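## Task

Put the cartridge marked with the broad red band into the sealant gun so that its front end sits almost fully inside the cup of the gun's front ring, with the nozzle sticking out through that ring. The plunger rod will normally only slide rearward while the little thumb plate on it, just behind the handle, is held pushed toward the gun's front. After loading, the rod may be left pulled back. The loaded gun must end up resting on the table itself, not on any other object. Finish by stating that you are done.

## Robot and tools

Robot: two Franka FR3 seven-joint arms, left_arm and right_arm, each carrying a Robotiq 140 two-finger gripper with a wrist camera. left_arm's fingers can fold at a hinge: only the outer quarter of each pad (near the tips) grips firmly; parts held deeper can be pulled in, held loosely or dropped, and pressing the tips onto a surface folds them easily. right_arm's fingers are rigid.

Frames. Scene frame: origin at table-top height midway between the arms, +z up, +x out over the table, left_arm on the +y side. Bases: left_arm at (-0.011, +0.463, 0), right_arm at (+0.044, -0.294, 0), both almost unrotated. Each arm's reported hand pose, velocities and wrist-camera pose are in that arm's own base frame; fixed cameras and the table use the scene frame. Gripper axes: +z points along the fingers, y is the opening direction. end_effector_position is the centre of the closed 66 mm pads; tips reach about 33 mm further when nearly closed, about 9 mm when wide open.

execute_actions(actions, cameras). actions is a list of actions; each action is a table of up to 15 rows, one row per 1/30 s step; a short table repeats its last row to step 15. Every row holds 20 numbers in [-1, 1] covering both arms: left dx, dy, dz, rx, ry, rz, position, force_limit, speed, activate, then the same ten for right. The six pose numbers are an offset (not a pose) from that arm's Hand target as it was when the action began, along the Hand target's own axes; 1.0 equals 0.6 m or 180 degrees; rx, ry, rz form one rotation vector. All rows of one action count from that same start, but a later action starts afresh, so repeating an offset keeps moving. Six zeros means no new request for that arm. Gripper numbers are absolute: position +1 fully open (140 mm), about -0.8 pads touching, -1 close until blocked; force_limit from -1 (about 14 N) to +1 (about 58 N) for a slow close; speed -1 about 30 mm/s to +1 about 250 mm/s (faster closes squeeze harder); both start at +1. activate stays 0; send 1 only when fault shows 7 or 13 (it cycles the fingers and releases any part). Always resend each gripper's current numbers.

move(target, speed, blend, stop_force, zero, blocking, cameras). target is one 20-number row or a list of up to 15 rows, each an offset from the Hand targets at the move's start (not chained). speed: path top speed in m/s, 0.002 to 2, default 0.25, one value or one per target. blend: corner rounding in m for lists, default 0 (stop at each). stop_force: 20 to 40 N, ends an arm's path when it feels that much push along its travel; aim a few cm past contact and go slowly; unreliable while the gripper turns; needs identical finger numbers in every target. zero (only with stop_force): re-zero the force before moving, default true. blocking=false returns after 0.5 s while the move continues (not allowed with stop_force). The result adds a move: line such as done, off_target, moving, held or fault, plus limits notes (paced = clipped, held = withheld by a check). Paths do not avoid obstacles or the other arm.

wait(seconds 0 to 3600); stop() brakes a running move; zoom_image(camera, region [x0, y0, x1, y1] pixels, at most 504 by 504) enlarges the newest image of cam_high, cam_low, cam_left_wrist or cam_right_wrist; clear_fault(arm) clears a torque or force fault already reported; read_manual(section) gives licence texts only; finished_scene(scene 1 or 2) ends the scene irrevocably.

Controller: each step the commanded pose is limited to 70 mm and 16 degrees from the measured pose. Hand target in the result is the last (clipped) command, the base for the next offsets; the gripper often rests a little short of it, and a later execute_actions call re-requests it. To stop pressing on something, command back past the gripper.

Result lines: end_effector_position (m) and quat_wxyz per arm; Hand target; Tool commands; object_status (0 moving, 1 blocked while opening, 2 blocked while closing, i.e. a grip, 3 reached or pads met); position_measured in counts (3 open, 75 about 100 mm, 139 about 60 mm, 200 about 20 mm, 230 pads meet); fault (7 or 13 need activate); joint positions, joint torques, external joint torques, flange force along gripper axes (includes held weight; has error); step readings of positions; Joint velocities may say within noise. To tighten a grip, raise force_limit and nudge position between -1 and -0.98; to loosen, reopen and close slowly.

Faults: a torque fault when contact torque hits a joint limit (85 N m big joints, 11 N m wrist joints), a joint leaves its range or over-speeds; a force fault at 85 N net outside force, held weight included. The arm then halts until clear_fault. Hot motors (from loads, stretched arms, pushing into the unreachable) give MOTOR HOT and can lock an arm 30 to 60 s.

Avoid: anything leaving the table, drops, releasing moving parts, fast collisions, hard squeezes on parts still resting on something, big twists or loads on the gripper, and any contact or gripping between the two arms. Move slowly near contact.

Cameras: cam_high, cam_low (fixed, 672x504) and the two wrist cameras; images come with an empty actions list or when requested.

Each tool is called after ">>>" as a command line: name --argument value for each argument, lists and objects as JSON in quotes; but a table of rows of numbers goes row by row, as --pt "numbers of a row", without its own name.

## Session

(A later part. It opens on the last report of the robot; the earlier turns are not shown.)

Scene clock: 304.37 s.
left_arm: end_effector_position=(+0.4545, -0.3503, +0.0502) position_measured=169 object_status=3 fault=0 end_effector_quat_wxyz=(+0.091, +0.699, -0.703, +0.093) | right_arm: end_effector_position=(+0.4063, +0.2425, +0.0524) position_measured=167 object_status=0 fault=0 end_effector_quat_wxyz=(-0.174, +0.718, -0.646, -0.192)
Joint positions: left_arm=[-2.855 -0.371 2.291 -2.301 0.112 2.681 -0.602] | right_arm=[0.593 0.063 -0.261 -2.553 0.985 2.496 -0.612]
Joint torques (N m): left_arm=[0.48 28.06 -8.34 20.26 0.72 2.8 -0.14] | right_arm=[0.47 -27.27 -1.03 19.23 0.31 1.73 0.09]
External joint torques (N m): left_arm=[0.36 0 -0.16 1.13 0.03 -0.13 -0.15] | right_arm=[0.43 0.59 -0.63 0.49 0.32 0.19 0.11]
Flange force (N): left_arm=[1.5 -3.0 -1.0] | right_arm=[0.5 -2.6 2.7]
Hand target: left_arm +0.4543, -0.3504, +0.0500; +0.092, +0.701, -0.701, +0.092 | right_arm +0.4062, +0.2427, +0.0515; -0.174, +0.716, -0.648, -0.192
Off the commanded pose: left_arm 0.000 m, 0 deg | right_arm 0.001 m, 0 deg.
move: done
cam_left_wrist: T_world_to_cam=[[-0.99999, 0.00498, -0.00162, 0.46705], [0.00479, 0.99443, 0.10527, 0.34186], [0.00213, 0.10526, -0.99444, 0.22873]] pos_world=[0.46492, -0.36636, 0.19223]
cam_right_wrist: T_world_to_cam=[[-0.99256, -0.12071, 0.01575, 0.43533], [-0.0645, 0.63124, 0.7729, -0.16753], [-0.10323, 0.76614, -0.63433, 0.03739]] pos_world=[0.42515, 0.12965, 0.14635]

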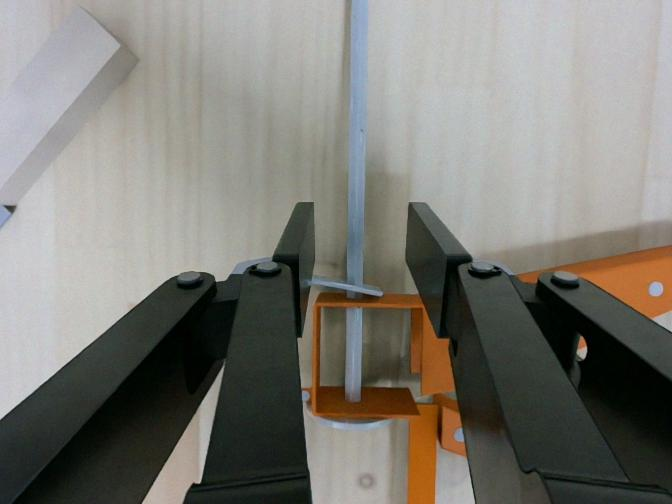

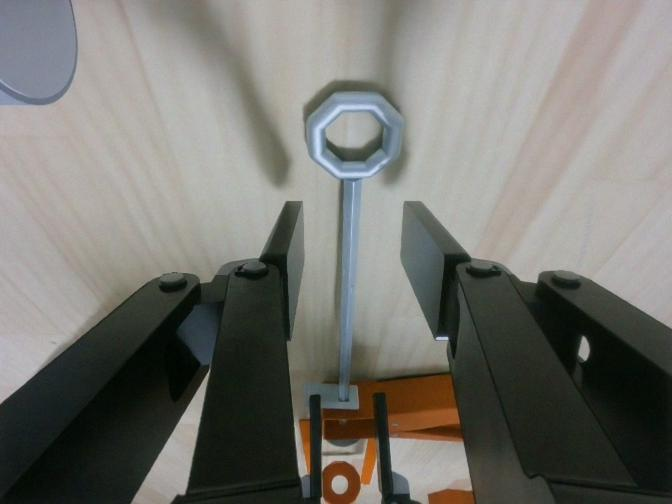

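>>> move --pt "0.0518 0 -0.193 0 0 0 -0.32 0 0 0 -0.0833 0 -0.1443 0 0 0 -0.3 0 -1 0" --pt "-0.1367 -0.0095 -0.33 -0.0654 -0.0654 0.497 -0.32 0 0 0 -0.1667 0 -0.2887 0 0 0 -0.3 0 -1 0" --speed 0.25 --blend 0.02 --cameras '["all"]'

Scene clock: 315.10 s.
left_arm: end_effector_position=(+0.4598, -0.2195, +0.2193) position_measured=169 object_status=3 fault=0 end_effector_quat_wxyz=(-0.002, -0.002, +1.000, +0.001) | right_arm: end_effector_position=(+0.4062, +0.2433, +0.2507) position_measured=167 object_status=3 fault=0 end_effector_quat_wxyz=(-0.175, +0.718, -0.646, -0.192)
Joint positions: left_arm=[-2.694 0.167 2.281 -2.192 -0.143 2.074 1.23] | right_arm=[0.472 -0.345 -0.199 -2.45 0.541 2.141 -0.114]
Joint velocities: left_arm=[-0.001 0.001 0 -0.002 0.002 0.001 0.007] | right_arm=[within noise]
Joint torques (N m): left_arm=[0.4 16.86 4.22 23.96 0.4 2.76 0.17] | right_arm=[0.05 -20.39 1.44 25.86 0.37 1.8 0.3]
External joint torques (N m): left_arm=[0.41 0.73 0.46 0.24 -0.28 0.33 0.16] | right_arm=[0.11 -0.53 0 1.39 -0.54 -0.32 0.32]
Flange force (N): left_arm=[3.4 2.6 -1.1] | right_arm=[-2.0 -2.1 -3.9]
Hand target: left_arm +0.4602, -0.2201, +0.2201; +0.000, +0.000, +1.000, +0.000 | right_arm +0.4062, +0.2428, +0.2515; -0.174, +0.716, -0.648, -0.192
Off the commanded pose: left_arm 0.001 m, 0 deg | right_arm 0.001 m, 0 deg.
move: done
cam_left_wrist: T_world_to_cam=[[-0.0046, 0.99998, 0.00372, 0.23158], [0.93488, 0.00297, 0.35496, -0.50615], [0.35495, 0.00511, -0.93487, 0.18587]] pos_world=[0.40828, -0.23102, 0.35257]
cam_right_wrist: T_world_to_cam=[[-0.99253, -0.12105, 0.01541, 0.43244], [-0.0649, 0.63058, 0.7734, -0.32115], [-0.10333, 0.76662, -0.63373, 0.16241]] pos_world=[0.42515, 0.13035, 0.34464]

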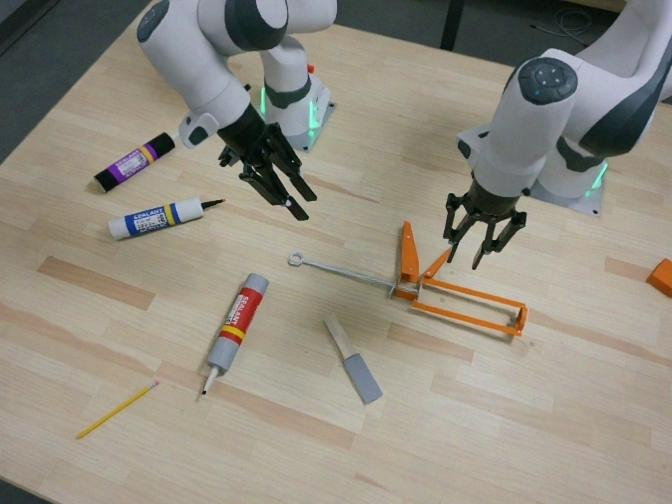

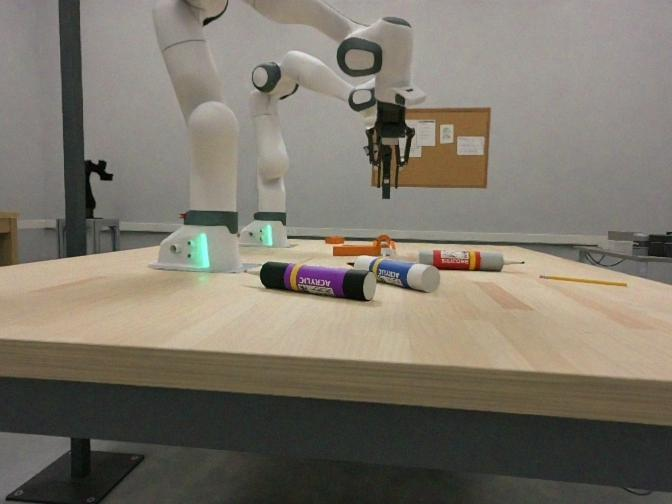

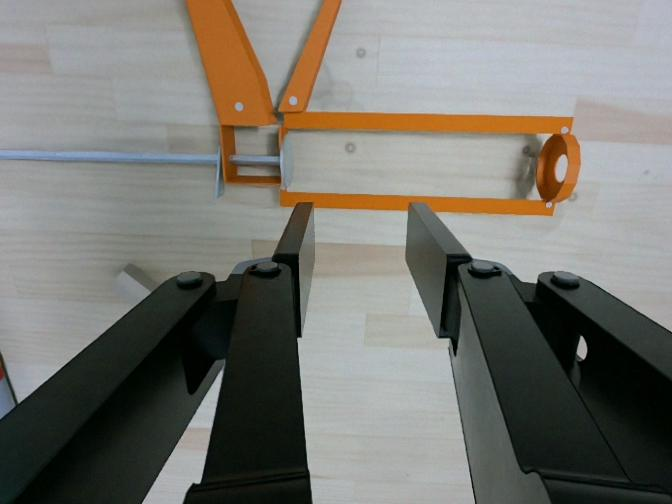

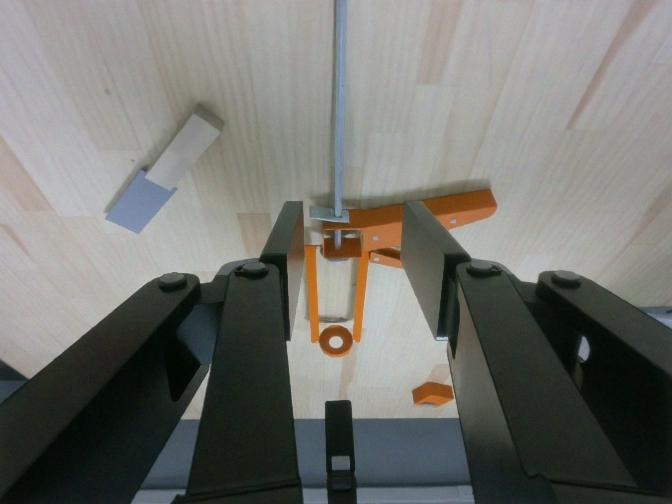

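>>> move --target '[0.002,0.3102,0.1668,0.0883,-0.0865,0.501,0.35,0,0,0,0.1897,-0.2832,0.0858,0.1318,0.1299,0.4918,0.2,0,0,0]' --speed 0.25 --cameras '["all"]'

Scene clock: 331.20 s.
left_arm: end_effector_position=(+0.4597, -0.0338, +0.1208) position_measured=85 object_status=3 fault=0 end_effector_quat_wxyz=(+0.008, +0.637, +0.770, -0.039) | right_arm: end_effector_position=(+0.5831, +0.1875, +0.1512) position_measured=104 object_status=3 fault=0 end_effector_quat_wxyz=(+0.001, -0.046, +0.999, +0.002)
Joint positions: left_arm=[-2.864 0.092 2.828 -2.443 -0.136 2.314 3.014] | right_arm=[0.34 0.256 -0.032 -1.914 0.012 2.174 1.78]
Joint velocities: left_arm=[within noise] | right_arm=[0.001 0 0 0 0.001 -0.001 0.005]
Joint torques (N m): left_arm=[0.53 24.58 0.07 22.87 0.98 2.32 0.22] | right_arm=[1.09 -39.4 -1.16 24.99 0.27 2.16 0.32]
External joint torques (N m): left_arm=[0.52 -0.51 -0.65 1.22 0.33 -0.07 0.23] | right_arm=[0.99 0.78 -1.23 1.28 -0.43 -0.32 0.32]
Flange force (N): left_arm=[-0.9 5.8 -0.4] | right_arm=[-7.4 2.6 -1.2]
Hand target: left_arm +0.4591, -0.0339, +0.1202; +0.098, +0.692, +0.708, -0.107 | right_arm +0.5826, +0.1872, +0.1500; +0.000, -0.043, +0.999, +0.000
Off the commanded pose: left_arm 0.001 m, 20 deg; orientation clipped | right_arm 0.001 m, 0 deg.
joint sent to its limit (left arm) — joint 1 (waist), lower limit; joint 7 (wrist roll), upper limit. The joint targets are off in orientation, not in position.
move: off_target (left_arm); limits=paced
cam_left_wrist: T_world_to_cam=[[0.98117, 0.18653, -0.05017, -0.42787], [0.19036, -0.88972, 0.41493, -0.16687], [0.03276, -0.41667, -0.90847, 0.2235]] pos_world=[0.44426, 0.02447, 0.25081]
cam_right_wrist: T_world_to_cam=[[-0.09882, 0.99474, 0.02683, -0.12931], [0.93147, 0.08298, 0.35424, -0.61233], [0.35015, 0.05999, -0.93477, 0.07393]] pos_world=[0.53171, 0.17501, 0.28948]

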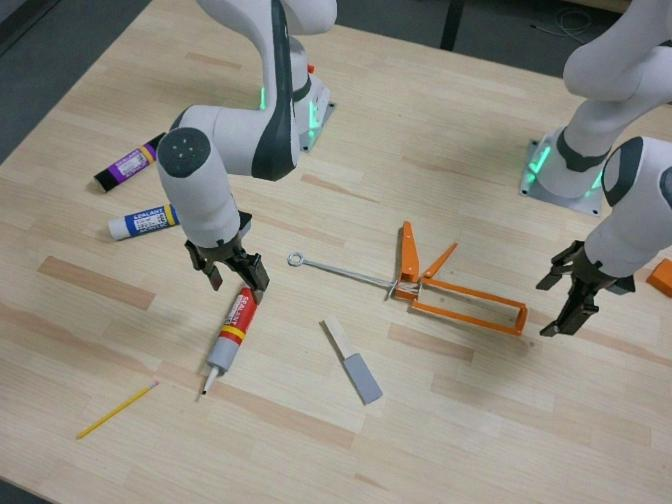

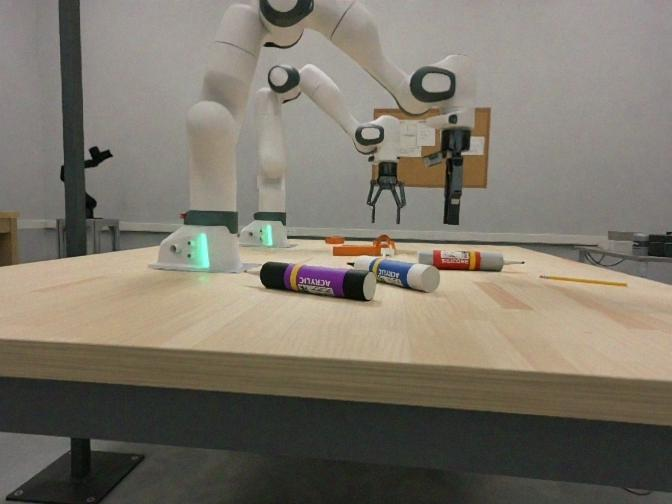

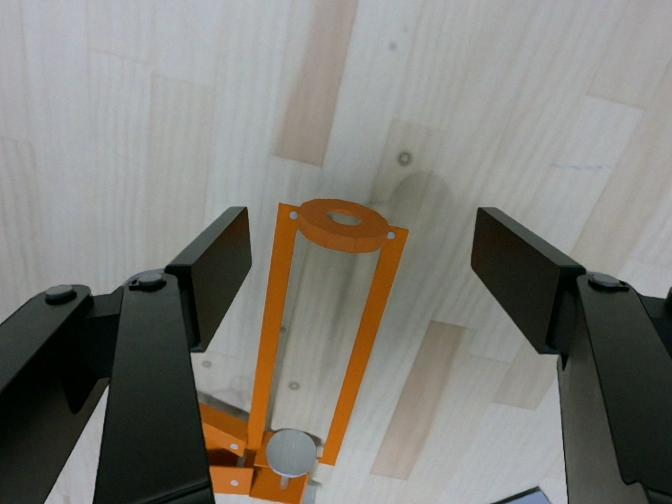

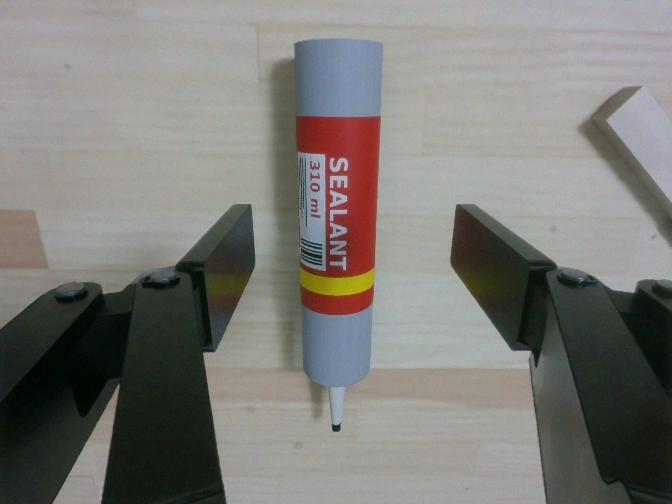

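>>> move --pt "-0.0798 -0.0015 -0.1152 -0.0756 0.0693 -0.4891 0.35 0 0 0 -0.0076 -0.009 0.165 0 0 0 0.2 0 0 0" --pt "-0.0798 -0.0015 -0.1152 -0.0756 0.0693 -0.4891 0.35 0 0 0 -0.0076 -0.009 0.165 0 0 0 -1 0 -1 0" --speed 0.15 --cameras '["cam_right_wrist","cam_left_wrist"]'

Scene clock: 355.40 s.
left_arm: end_effector_position=(+0.4597, -0.0594, +0.1987) position_measured=85 object_status=3 fault=0 end_effector_quat_wxyz=(-0.001, +0.002, +1.000, +0.001) | right_arm: end_effector_position=(+0.5881, +0.1826, +0.0527) position_measured=159 object_status=0 fault=0 end_effector_quat_wxyz=(+0.001, -0.041, +0.999, +0.000)
Joint positions: left_arm=[-2.585 0.285 2.484 -2.373 -0.202 2.133 1.603] | right_arm=[0.327 0.409 -0.027 -1.965 0.014 2.375 1.782]
Joint torques (N m): left_arm=[0.94 16.9 4.71 24.42 0.59 2.34 -0.14] | right_arm=[0.04 -40.84 -0.44 21.61 0.48 2.56 -0.21]
External joint torques (N m): left_arm=[0.88 0.64 -0.06 1.33 -0.1 -0.09 -0.14] | right_arm=[0.05 2.19 -0.45 -0.24 -0.11 0.08 -0.21]
Flange force (N): left_arm=[-2.7 -0.2 -3.0] | right_arm=[-4.5 0.5 4.0]
Hand target: left_arm +0.4600, -0.0600, +0.2001; +0.000, +0.000, +1.000, +0.001 | right_arm +0.5876, +0.1822, +0.0510; +0.000, -0.043, +0.999, +0.000
Off the commanded pose: left_arm 0.002 m, 0 deg | right_arm 0.002 m, 0 deg.
move: done
cam_left_wrist: T_world_to_cam=[[0.00337, 0.99999, 0.00297, 0.06816], [0.93443, -0.00421, 0.35612, -0.4996], [0.35613, 0.00157, -0.93443, 0.16497]] pos_world=[0.40786, -0.07052, 0.33187]
cam_right_wrist: T_world_to_cam=[[-0.08717, 0.99592, 0.02329, -0.1282], [0.93275, 0.07339, 0.35297, -0.58069], [0.34982, 0.05249, -0.93534, -0.01793]] pos_world=[0.53673, 0.17123, 0.19118]
Images, in order (width x height): cam_left_wrist 672x504, cam_right_wrist 672x504.

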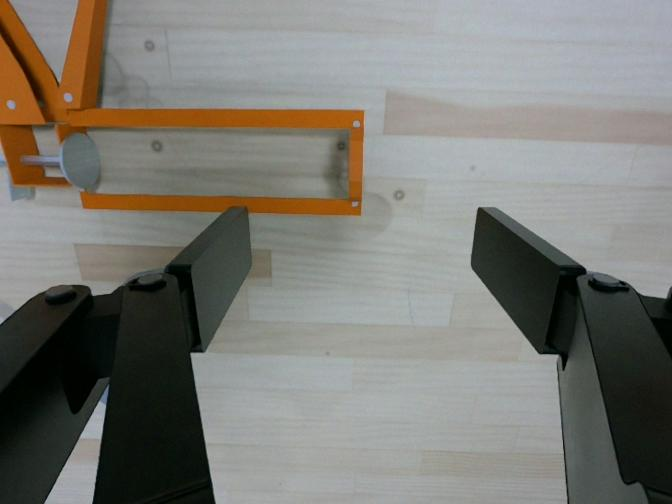

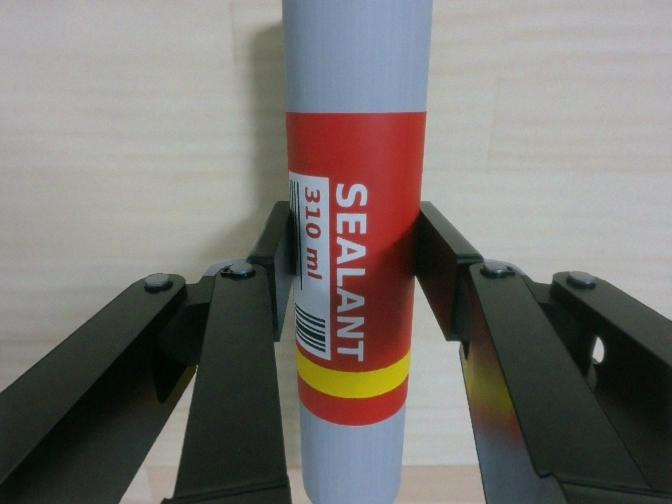

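>>> move --target '[0.0092,0.0493,0.1658,0.0946,0.0966,-0.4868,0.35,0,0,0,0,0,-0.2,0,0,0,-1,0,-1,0]' --speed 0.15 --cameras '["cam_left_wrist","cam_high"]'

Scene clock: 368.87 s.
left_arm: end_effector_position=(+0.4543, -0.0300, +0.1014) position_measured=85 object_status=3 fault=0 end_effector_quat_wxyz=(+0.135, +0.684, -0.705, +0.132) | right_arm: end_effector_position=(+0.5846, +0.1828, +0.1660) position_measured=159 object_status=2 fault=0 end_effector_quat_wxyz=(-0.005, -0.042, +0.999, +0.000)
Joint positions: left_arm=[-2.285 0.048 2.414 -2.467 -0.553 2.289 0.559] | right_arm=[0.327 0.25 -0.027 -1.879 0.011 2.12 1.782]
Joint velocities: left_arm=[0.001 0 0.001 0 0 0.001 -0.005] | right_arm=[within noise]
Joint torques (N m): left_arm=[1.2 19.58 0.74 20.65 0.11 2.15 -0.16] | right_arm=[0.51 -42.46 -1.06 26.83 0.18 2.49 0]
External joint torques (N m): left_arm=[1.22 -0.32 -0.09 0.37 -0.24 0.32 -0.17] | right_arm=[0.67 -2.22 -0.94 2.91 -0.53 0.06 0]
Flange force (N): left_arm=[-1.5 -2.3 0.9] | right_arm=[-5.2 1.4 -5.8]
Hand target: left_arm +0.4544, -0.0303, +0.1006; +0.136, +0.687, -0.701, +0.133 | right_arm +0.5876, +0.1822, +0.1710; +0.000, -0.043, +0.999, +0.000
Off the commanded pose: left_arm 0.001 m, 1 deg | right_arm 0.006 m, 1 deg.
move: off_target (right_arm)
cam_left_wrist: T_world_to_cam=[[-0.9996, 0.02839, -0.00085, 0.46587], [0.0284, 0.99951, -0.01349, 0.01935], [0.00046, -0.01351, -0.99991, 0.24368]] pos_world=[0.46502, -0.02927, 0.24431]
Images, in order (width x height): cam_high 672x504, cam_left_wrist 672x504.

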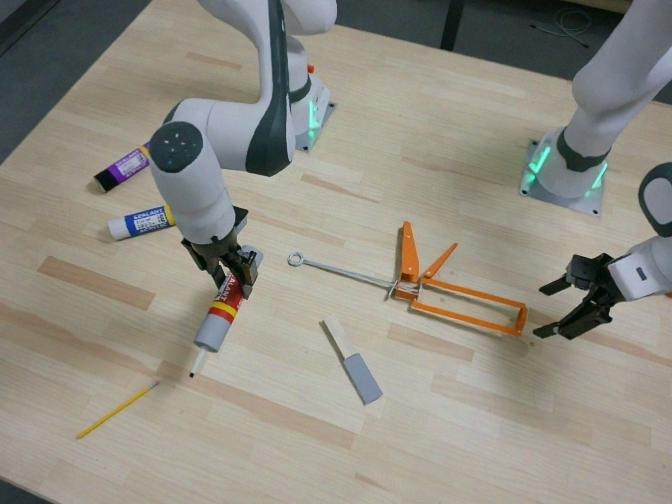

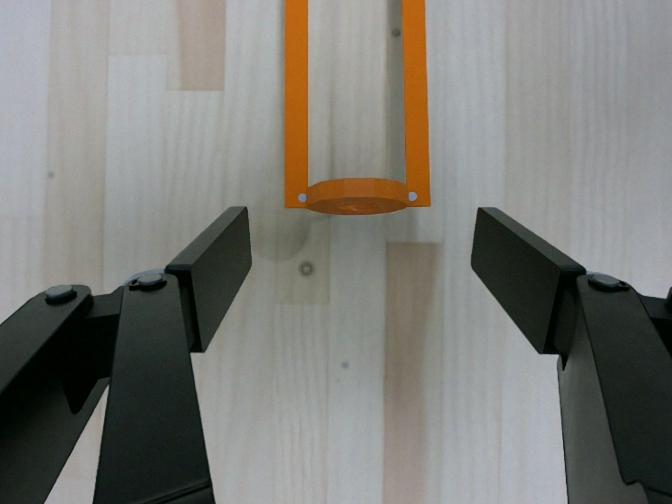

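>>> move --target '[-0.003,-0.0005,0.09,0,0,0,0.35,0,0,0,0,0,0,0,0,0,-1,0,-1,0]' --speed 0.1 --cameras '["cam_left_wrist"]'

Scene clock: 392.33 s.
left_arm: end_effector_position=(+0.4538, -0.0491, +0.0504) position_measured=85 object_status=3 fault=0 end_effector_quat_wxyz=(+0.136, +0.686, -0.702, +0.134) | right_arm: end_effector_position=(+0.5845, +0.1828, +0.1660) position_measured=159 object_status=2 fault=0 end_effector_quat_wxyz=(-0.005, -0.042, +0.999, +0.000)
Joint positions: left_arm=[-2.32 -0.098 2.394 -2.503 -0.521 2.469 0.527] | right_arm=[0.327 0.25 -0.027 -1.879 0.011 2.12 1.782]
Joint velocities: left_arm=[0.002 0.001 0.001 0 0.001 0.003 -0.006] | right_arm=[within noise]
Joint torques (N m): left_arm=[0.36 21.85 -1.52 19.44 0.78 2.03 -0.11] | right_arm=[0.48 -42.5 -1.01 26.96 0.18 2.47 0.07]
External joint torques (N m): left_arm=[0.28 -0.4 0.16 1.16 0.33 0.17 -0.12] | right_arm=[0.43 -2.3 -1.09 3.06 -0.54 0.05 0.07]
Flange force (N): left_arm=[-1.9 -6.1 1.4] | right_arm=[-5.7 1.3 -6.1]
Hand target: left_arm +0.4543, -0.0488, +0.0499; +0.136, +0.687, -0.701, +0.133 | right_arm +0.5876, +0.1822, +0.1710; +0.000, -0.043, +0.999, +0.000
Off the commanded pose: left_arm 0.001 m, 0 deg | right_arm 0.006 m, 1 deg.
move: done
cam_left_wrist: T_world_to_cam=[[-0.99974, 0.02282, 0.00067, 0.46556], [0.0228, 0.99958, -0.01771, 0.04056], [-0.00107, -0.01769, -0.99984, 0.19293]] pos_world=[0.46472, -0.04776, 0.19331]

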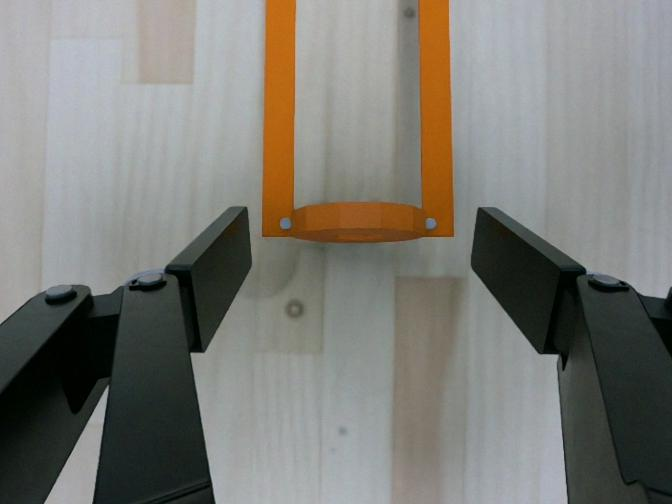

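>>> move --pt "0.0107 -0.0017 0.0133 0 0 0 0.35 0 0 0 0 0 0 0 0 0 -1 0 -1 0" --pt "0.0107 -0.0017 0.0133 0 0 0 -1 -0.05 -1 0 0 0 0 0 0 0 -1 0 -1 0" --speed 0.05 --cameras '["cam_left_wrist"]'

Scene clock: 398.47 s.
left_arm: end_effector_position=(+0.4556, -0.0578, +0.0458) position_measured=110 object_status=0 fault=0 end_effector_quat_wxyz=(+0.136, +0.686, -0.702, +0.134) | right_arm: end_effector_position=(+0.5845, +0.1828, +0.1660) position_measured=159 object_status=2 fault=0 end_effector_quat_wxyz=(-0.005, -0.042, +0.999, +0.000)
Joint positions: left_arm=[-2.337 -0.116 2.39 -2.505 -0.518 2.494 0.509] | right_arm=[0.327 0.25 -0.027 -1.879 0.011 2.12 1.782]
Joint torques (N m): left_arm=[0.44 22.11 -1.98 18.57 0.77 2.16 -0.19] | right_arm=[0.58 -42.51 -1.01 26.93 0.19 2.46 0]
External joint torques (N m): left_arm=[0.39 -0.39 0.05 0.51 0.31 0.3 -0.2] | right_arm=[0.74 -2.32 -0.89 3.01 -0.52 0.03 0]
Flange force (N): left_arm=[-1.4 -4.2 2.1] | right_arm=[-5.4 1.5 -6.1]
Hand target: left_arm +0.4552, -0.0578, +0.0449; +0.136, +0.687, -0.701, +0.133 | right_arm +0.5876, +0.1822, +0.1710; +0.000, -0.043, +0.999, +0.000
Off the commanded pose: left_arm 0.001 m, 0 deg | right_arm 0.006 m, 1 deg.
move: done
cam_left_wrist: T_world_to_cam=[[-0.99977, 0.02139, -0.00069, 0.46755], [0.0214, 0.99962, -0.01709, 0.04978], [0.00032, -0.01711, -0.99985, 0.18757]] pos_world=[0.46632, -0.05656, 0.18871]

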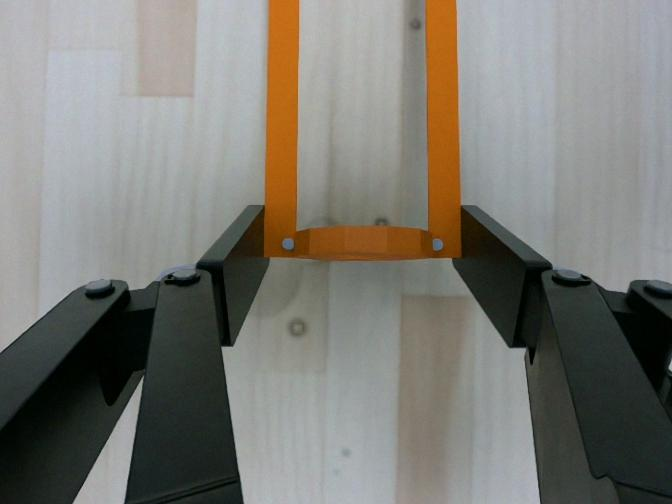

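>>> move --target '[0,0,0,0,0,0,-1,-0.05,-1,0,0.2966,0.5183,-0.0483,0.056,0.0571,-0.4915,-1,0,-1,0]' --speed 0.2 --cameras '["all"]'

Scene clock: 418.00 s.
left_arm: end_effector_position=(+0.4556, -0.0578, +0.0458) position_measured=110 object_status=2 fault=0 end_effector_quat_wxyz=(+0.136, +0.686, -0.702, +0.134) | right_arm: end_effector_position=(+0.3819, +0.4764, +0.1974) position_measured=159 object_status=2 fault=0 end_effector_quat_wxyz=(+0.079, +0.722, -0.682, +0.082)
Joint positions: left_arm=[-2.337 -0.116 2.39 -2.505 -0.518 2.494 0.509] | right_arm=[0.593 0.414 0.446 -1.579 -0.307 1.753 1.051]
Joint velocities: left_arm=[within noise] | right_arm=[-0.001 0.001 0 0 0 0.001 -0.005]
Joint torques (N m): left_arm=[0.45 22.11 -2.02 18.62 0.75 2.16 -0.14] | right_arm=[0.16 -43.6 5.97 26.64 -0.1 1.74 -0.27]
External joint torques (N m): left_arm=[0.48 -0.39 0.09 0.52 0.28 0.29 -0.15] | right_arm=[0.19 -1.47 0.31 2.93 -0.59 -0.16 -0.27]
Flange force (N): left_arm=[-1.6 -3.9 1.9] | right_arm=[-6.9 -6.6 -7.8]
Hand target: left_arm +0.4552, -0.0578, +0.0449; +0.136, +0.687, -0.701, +0.133 | right_arm +0.3836, +0.4768, +0.2000; +0.077, +0.725, -0.679, +0.083
Off the commanded pose: left_arm 0.001 m, 0 deg | right_arm 0.003 m, 1 deg.
move: done
cam_left_wrist: T_world_to_cam=[[-0.99977, 0.02139, -0.00069, 0.46755], [0.0214, 0.99962, -0.01709, 0.04978], [0.00032, -0.01711, -0.99985, 0.18757]] pos_world=[0.46632, -0.05656, 0.18871]
cam_right_wrist: T_world_to_cam=[[-0.99795, -0.05794, 0.02731, 0.40693], [-0.05392, 0.99001, 0.13025, -0.47689], [-0.03458, 0.12851, -0.99111, 0.29572]] pos_world=[0.39061, 0.45771, 0.34409]

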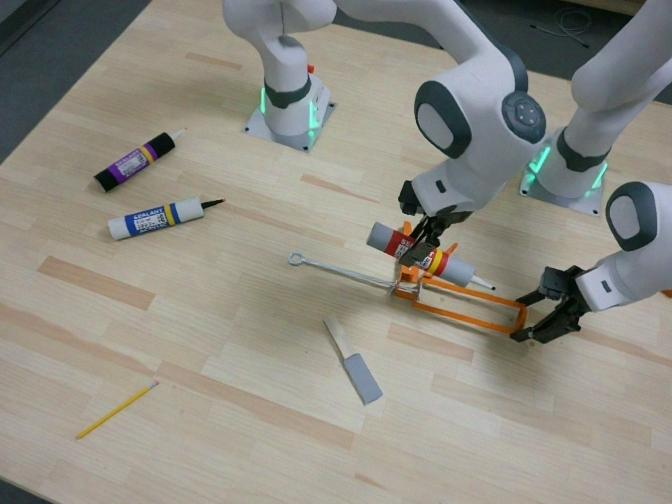

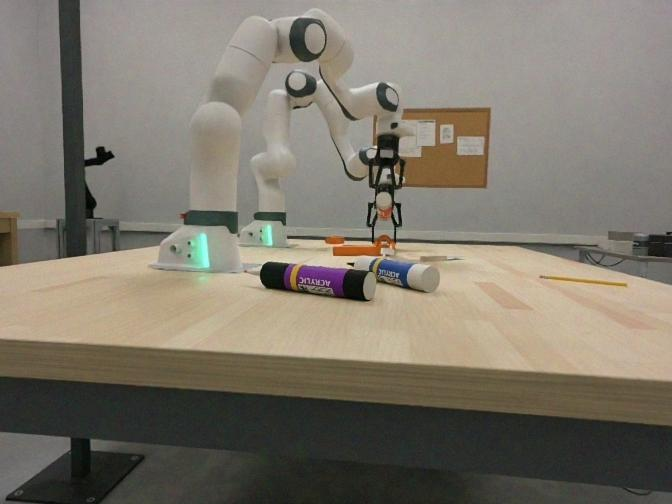

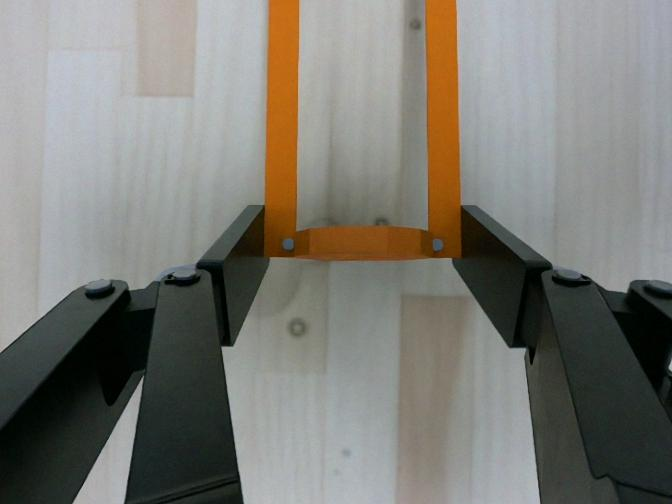

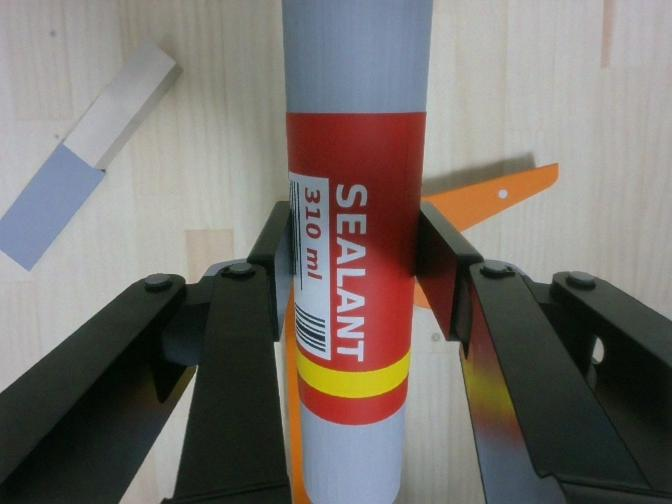

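>>> move --target '[0,0,0,0,0,0,-1,-0.05,-1,0,-0.1285,0,0.1095,0,0,0,-1,0,-1,0]' --speed 0.1 --cameras '["cam_left_wrist","cam_high"]'

>>> zoom_image --camera "cam_high" --region '[380, 200, 580, 360]'

Scene clock: 424.13 s.
left_arm: end_effector_position=(+0.4556, -0.0578, +0.0458) position_measured=110 object_status=2 fault=0 end_effector_quat_wxyz=(+0.136, +0.686, -0.702, +0.134) | right_arm: end_effector_position=(+0.3778, +0.5342, +0.1149) position_measured=159 object_status=2 fault=0 end_effector_quat_wxyz=(+0.083, +0.728, -0.676, +0.082)
Joint positions: left_arm=[-2.337 -0.116 2.39 -2.505 -0.518 2.494 0.509] | right_arm=[0.711 0.651 0.403 -1.423 -0.37 1.807 1.117]
Joint velocities: left_arm=[within noise] | right_arm=[0.001 0 0 0 0 0.001 0.006]
Joint torques (N m): left_arm=[0.47 22.06 -1.95 18.59 0.75 2.17 -0.15] | right_arm=[1.02 -50.75 7.1 25.87 0.29 2.09 0.35]
External joint torques (N m): left_arm=[0.43 -0.51 0.09 0.44 0.29 0.29 -0.17] | right_arm=[0.86 -2.19 -0.56 2.95 -0.24 0.23 0.34]
Flange force (N): left_arm=[-1.7 -4.1 2.4] | right_arm=[-8.1 -5.4 -6.4]
Hand target: left_arm +0.4552, -0.0578, +0.0449; +0.136, +0.687, -0.701, +0.133 | right_arm +0.3796, +0.5370, +0.1186; +0.077, +0.725, -0.679, +0.083
Off the commanded pose: left_arm 0.001 m, 0 deg | right_arm 0.005 m, 1 deg.
move: off_target (right_arm)
cam_left_wrist: T_world_to_cam=[[-0.99977, 0.02139, -0.00069, 0.46755], [0.0214, 0.99962, -0.01709, 0.04978], [0.00032, -0.01711, -0.99985, 0.18757]] pos_world=[0.46632, -0.05656, 0.18871]
Images, in order (width x height): cam_high 672x504, cam_left_wrist 672x504.

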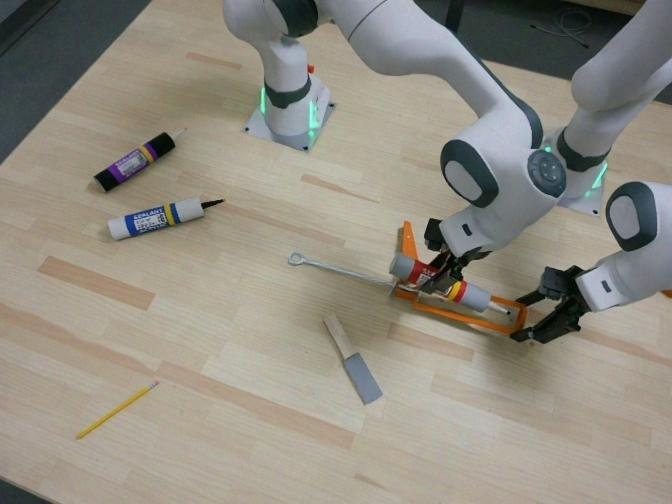

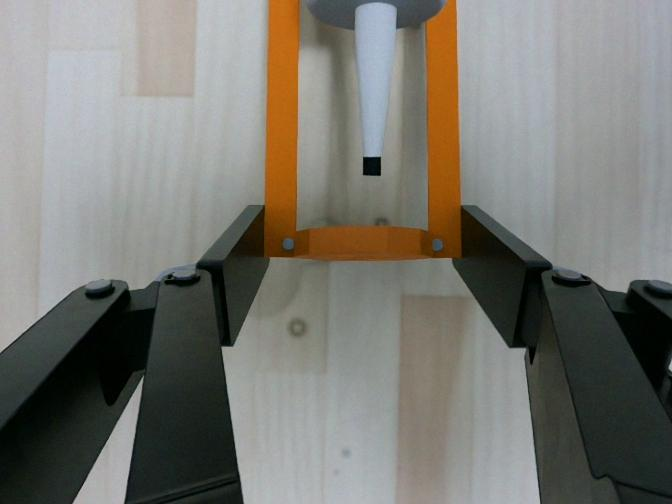

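Scaled by 2.520.

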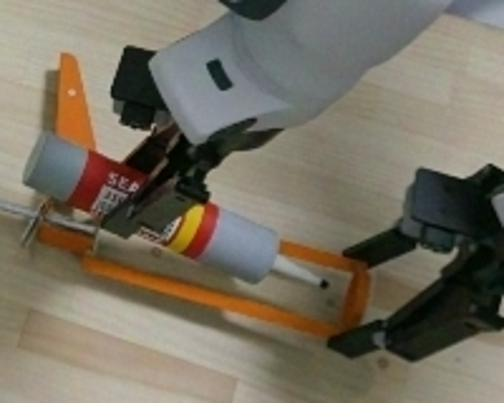

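>>> move --target '[0,0,0,0,0,0,-1,-0.05,-1,0,-0.0667,-0.0045,0,0,0,0,-1,0,-1,0]' --speed 0.06 --stop_force 20 --cameras '["cam_left_wrist","cam_high"]'

>>> zoom_image --camera "cam_high" --region '[380, 200, 580, 360]'

Scene clock: 434.50 s.
left_arm: end_effector_position=(+0.4556, -0.0578, +0.0458) position_measured=110 object_status=2 fault=0 end_effector_quat_wxyz=(+0.136, +0.686, -0.702, +0.134) | right_arm: end_effector_position=(+0.3793, +0.5747, +0.1067) position_measured=159 object_status=2 fault=0 end_effector_quat_wxyz=(+0.080, +0.727, -0.677, +0.083)
Joint positions: left_arm=[-2.337 -0.116 2.39 -2.505 -0.518 2.494 0.509] | right_arm=[0.799 0.786 0.371 -1.209 -0.381 1.737 1.127]
Joint torques (N m): left_arm=[0.48 22.11 -1.99 18.6 0.77 2.15 -0.16] | right_arm=[1.1 -54.21 7.07 26.09 0.39 1.68 0.25]
External joint torques (N m): left_arm=[0.51 -0.42 0.11 0.49 0.3 0.28 -0.17] | right_arm=[0.98 -1.44 -0.59 2.81 -0.14 -0.21 0.24]
Flange force (N): left_arm=[-1.7 -4.0 2.0] | right_arm=[-13.8 -8.8 -8.0]
Hand target: left_arm +0.4552, -0.0578, +0.0449; +0.136, +0.687, -0.701, +0.133 | right_arm +0.3797, +0.5761, +0.1096; +0.077, +0.725, -0.679, +0.083
Off the commanded pose: left_arm 0.001 m, 0 deg | right_arm 0.003 m, 0 deg.
move: done
cam_left_wrist: T_world_to_cam=[[-0.99977, 0.02139, -0.00069, 0.46755], [0.0214, 0.99962, -0.01709, 0.04978], [0.00032, -0.01711, -0.99985, 0.18757]] pos_world=[0.46632, -0.05656, 0.18871]
Images, in order (width x height): cam_high 672x504, cam_left_wrist 672x504.

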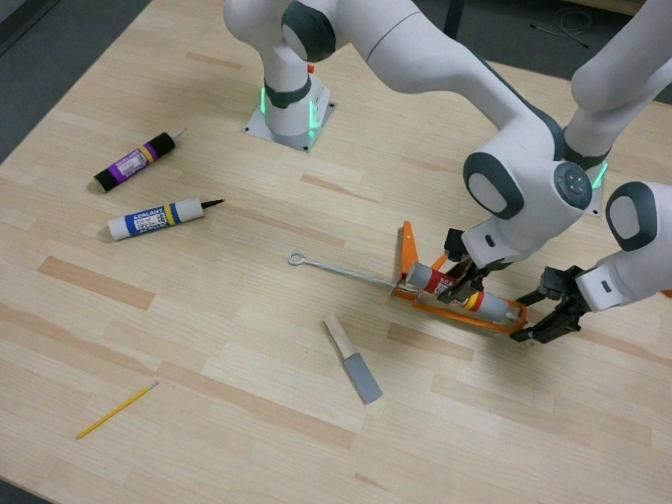

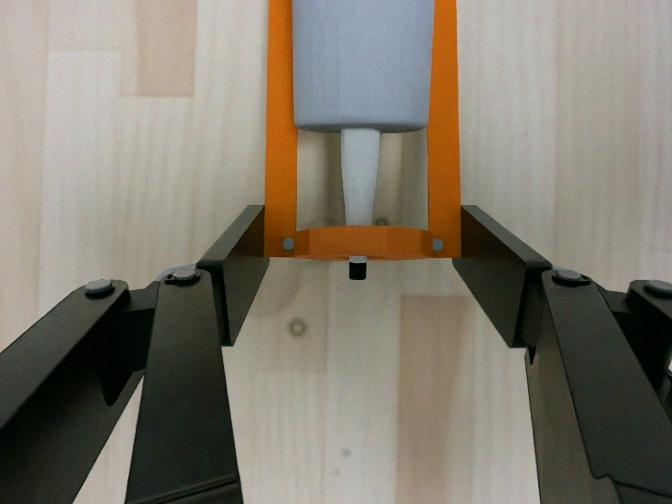

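Scaled by 2.520.

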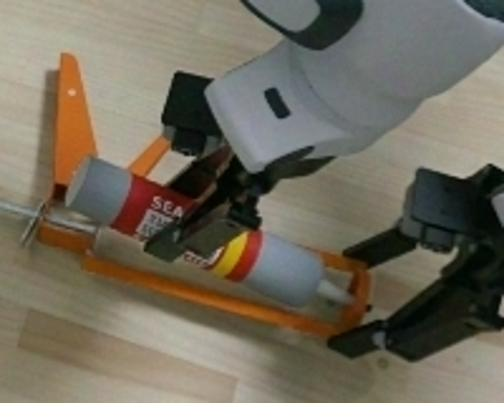

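>>> move --target '[0,0,0,0,0,0,-1,-0.05,-1,0,-0.055,-0.0042,0,0,0,-0.008,-1,0,-1,0]' --speed 0.04 --stop_force 20 --cameras '["cam_left_wrist","cam_high"]'

>>> zoom_image --camera "cam_high" --region '[380, 230, 540, 350]'

>>> zoom_image --camera "cam_left_wrist" --region '[260, 130, 470, 340]'

Scene clock: 443.07 s.
left_arm: end_effector_position=(+0.4556, -0.0578, +0.0458) position_measured=110 object_status=2 fault=0 end_effector_quat_wxyz=(+0.136, +0.686, -0.702, +0.134) | right_arm: end_effector_position=(+0.3787, +0.6019, +0.1006) position_measured=159 object_status=2 fault=0 end_effector_quat_wxyz=(+0.080, +0.730, -0.674, +0.081)
Joint positions: left_arm=[-2.337 -0.116 2.39 -2.505 -0.518 2.494 0.509] | right_arm=[0.858 0.903 0.361 -1.016 -0.391 1.666 1.118]
Joint velocities: left_arm=[within noise] | right_arm=[0.001 0 -0.001 -0.001 0.001 -0.004 -0.003]
Joint torques (N m): left_arm=[0.45 22.09 -2 18.61 0.78 2.16 -0.15] | right_arm=[0.9 -56.69 6.78 26.2 -0.09 1.65 -0.24]
External joint torques (N m): left_arm=[0.42 -0.44 0.05 0.49 0.31 0.29 -0.16] | right_arm=[0.81 -1.54 -0.57 3.04 -0.61 -0.23 -0.25]
Flange force (N): left_arm=[-1.6 -4.1 2.2] | right_arm=[0.0 0.0 0.0]
Hand target: left_arm +0.4552, -0.0578, +0.0449; +0.136, +0.687, -0.701, +0.133 | right_arm +0.3800, +0.6025, +0.1035; +0.078, +0.732, -0.671, +0.082 (not the last commanded pose)
Off the commanded pose: left_arm 0.001 m, 0 deg | right_arm 0.007 m, 1 deg.
move: given up (right_arm; no force reading, so stop_force could not act: that arm's path ended)
cam_left_wrist: T_world_to_cam=[[-0.99977, 0.02139, -0.00069, 0.46755], [0.0214, 0.99962, -0.01709, 0.04978], [0.00032, -0.01711, -0.99985, 0.18757]] pos_world=[0.46632, -0.05656, 0.18871]
Images, in order (width x height): cam_high 672x504, cam_left_wrist 672x504.

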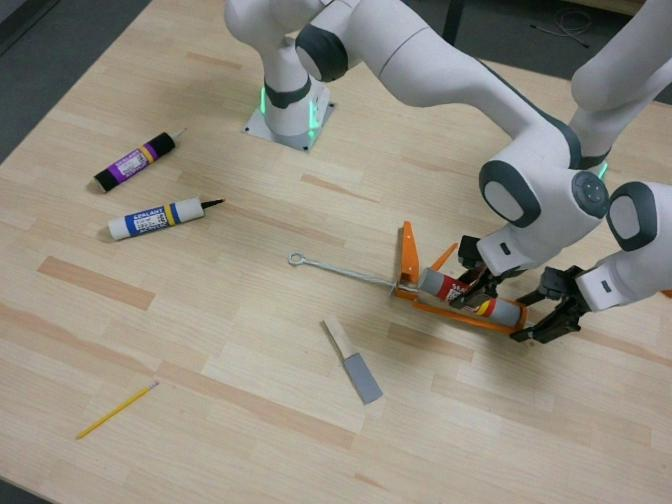

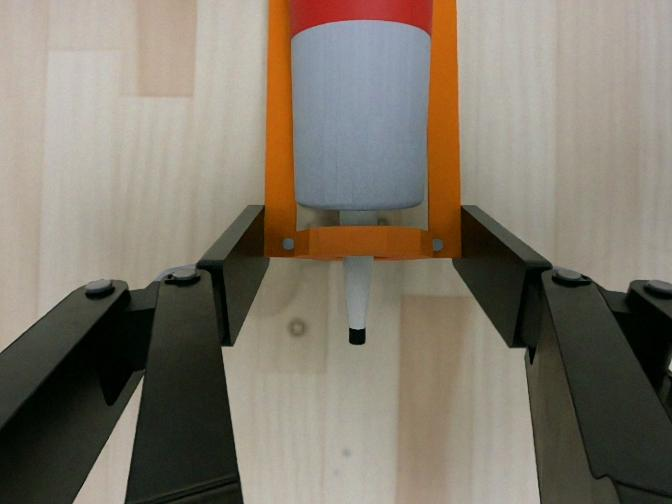

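Scaled by 3.150.

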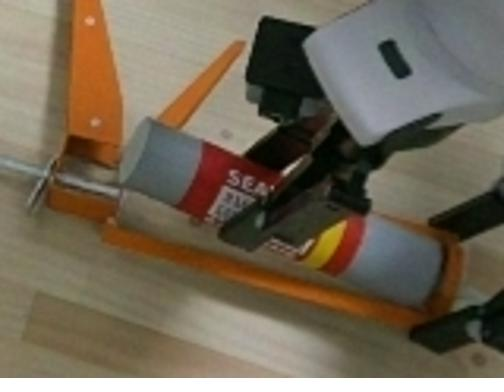

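Scaled by 2.400.

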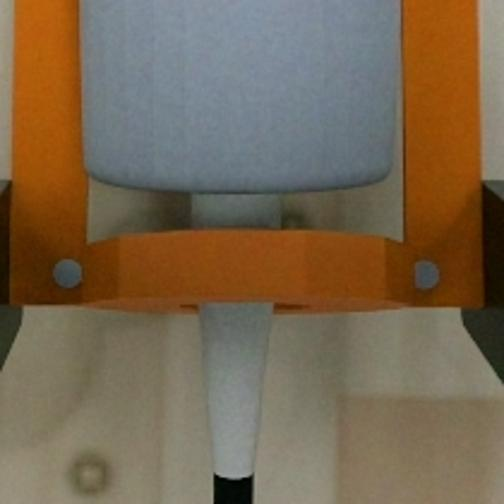

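>>> move --target '[0,0,0,0,0,0,-1,-0.05,-1,0,-0.0055,0.002,0.0049,0,0.0056,0,-1,0,-1,0]' --speed 0.03 --cameras '["cam_left_wrist","cam_high"]'

>>> zoom_image --camera "cam_high" --region '[380, 230, 540, 350]'

>>> zoom_image --camera "cam_left_wrist" --region '[260, 130, 470, 340]'

Scene clock: 462.80 s.
left_arm: end_effector_position=(+0.4556, -0.0578, +0.0458) position_measured=110 object_status=2 fault=0 end_effector_quat_wxyz=(+0.136, +0.686, -0.702, +0.134) | right_arm: end_effector_position=(+0.3773, +0.6045, +0.0971) position_measured=159 object_status=2 fault=0 end_effector_quat_wxyz=(+0.086, +0.729, -0.673, +0.087)
Joint positions: left_arm=[-2.337 -0.116 2.39 -2.505 -0.518 2.494 0.509] | right_arm=[0.881 0.941 0.352 -0.954 -0.398 1.63 1.116]
Joint velocities: left_arm=[within noise] | right_arm=[0 -0.001 -0.001 -0.001 -0.001 -0.004 0]
Joint torques (N m): left_arm=[0.43 22.1 -2 18.59 0.76 2.16 -0.16] | right_arm=[0.92 -57.28 6.39 26.08 -0.12 1.57 -0.28]
External joint torques (N m): left_arm=[0.45 -0.27 0.08 0.66 0.3 0.33 -0.18] | right_arm=[0.94 -1.13 -0.67 2.77 -0.63 -0.28 -0.29]
Flange force (N): left_arm=[-1.4 -4.1 1.7] | right_arm=[0.0 0.0 0.0]
Hand target: left_arm +0.4552, -0.0578, +0.0449; +0.136, +0.687, -0.701, +0.133 | right_arm +0.3786, +0.6050, +0.0999; +0.084, +0.732, -0.671, +0.088
Off the commanded pose: left_arm 0.001 m, 0 deg | right_arm 0.003 m, 0 deg.
move: done
cam_left_wrist: T_world_to_cam=[[-0.99977, 0.02139, -0.00069, 0.46755], [0.02139, 0.99963, -0.01699, 0.04976], [0.00032, -0.01701, -0.99986, 0.18757]] pos_world=[0.46632, -0.05656, 0.18871]
Images, in order (width x height): cam_high 672x504, cam_left_wrist 672x504.

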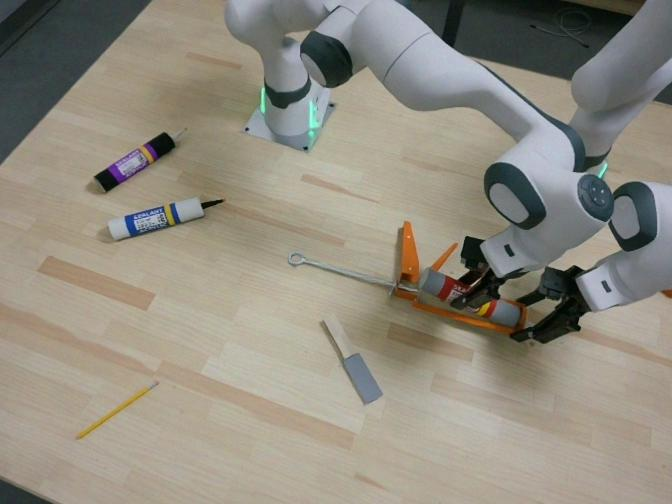

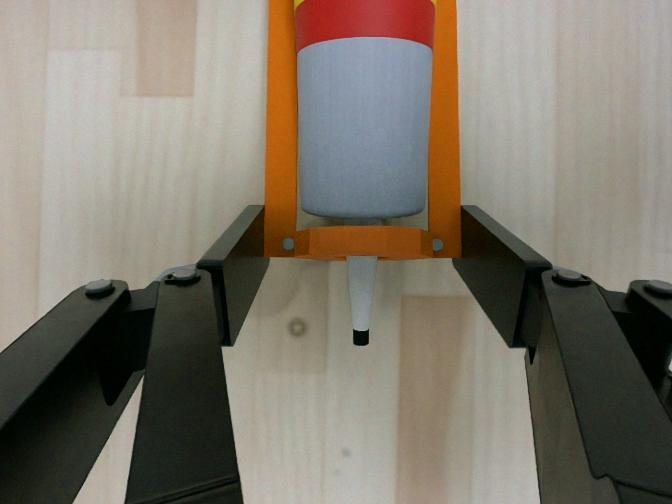

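Scaled by 3.150.

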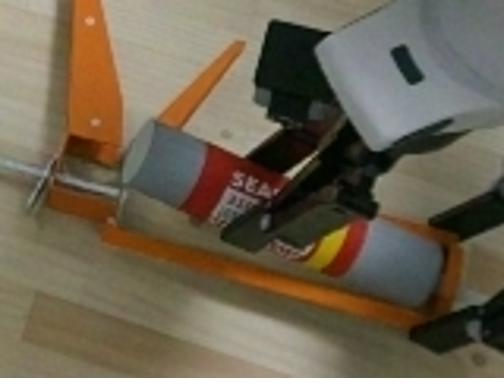

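Scaled by 2.400.

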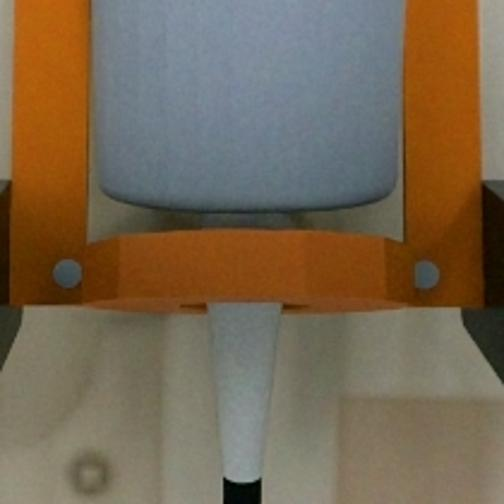

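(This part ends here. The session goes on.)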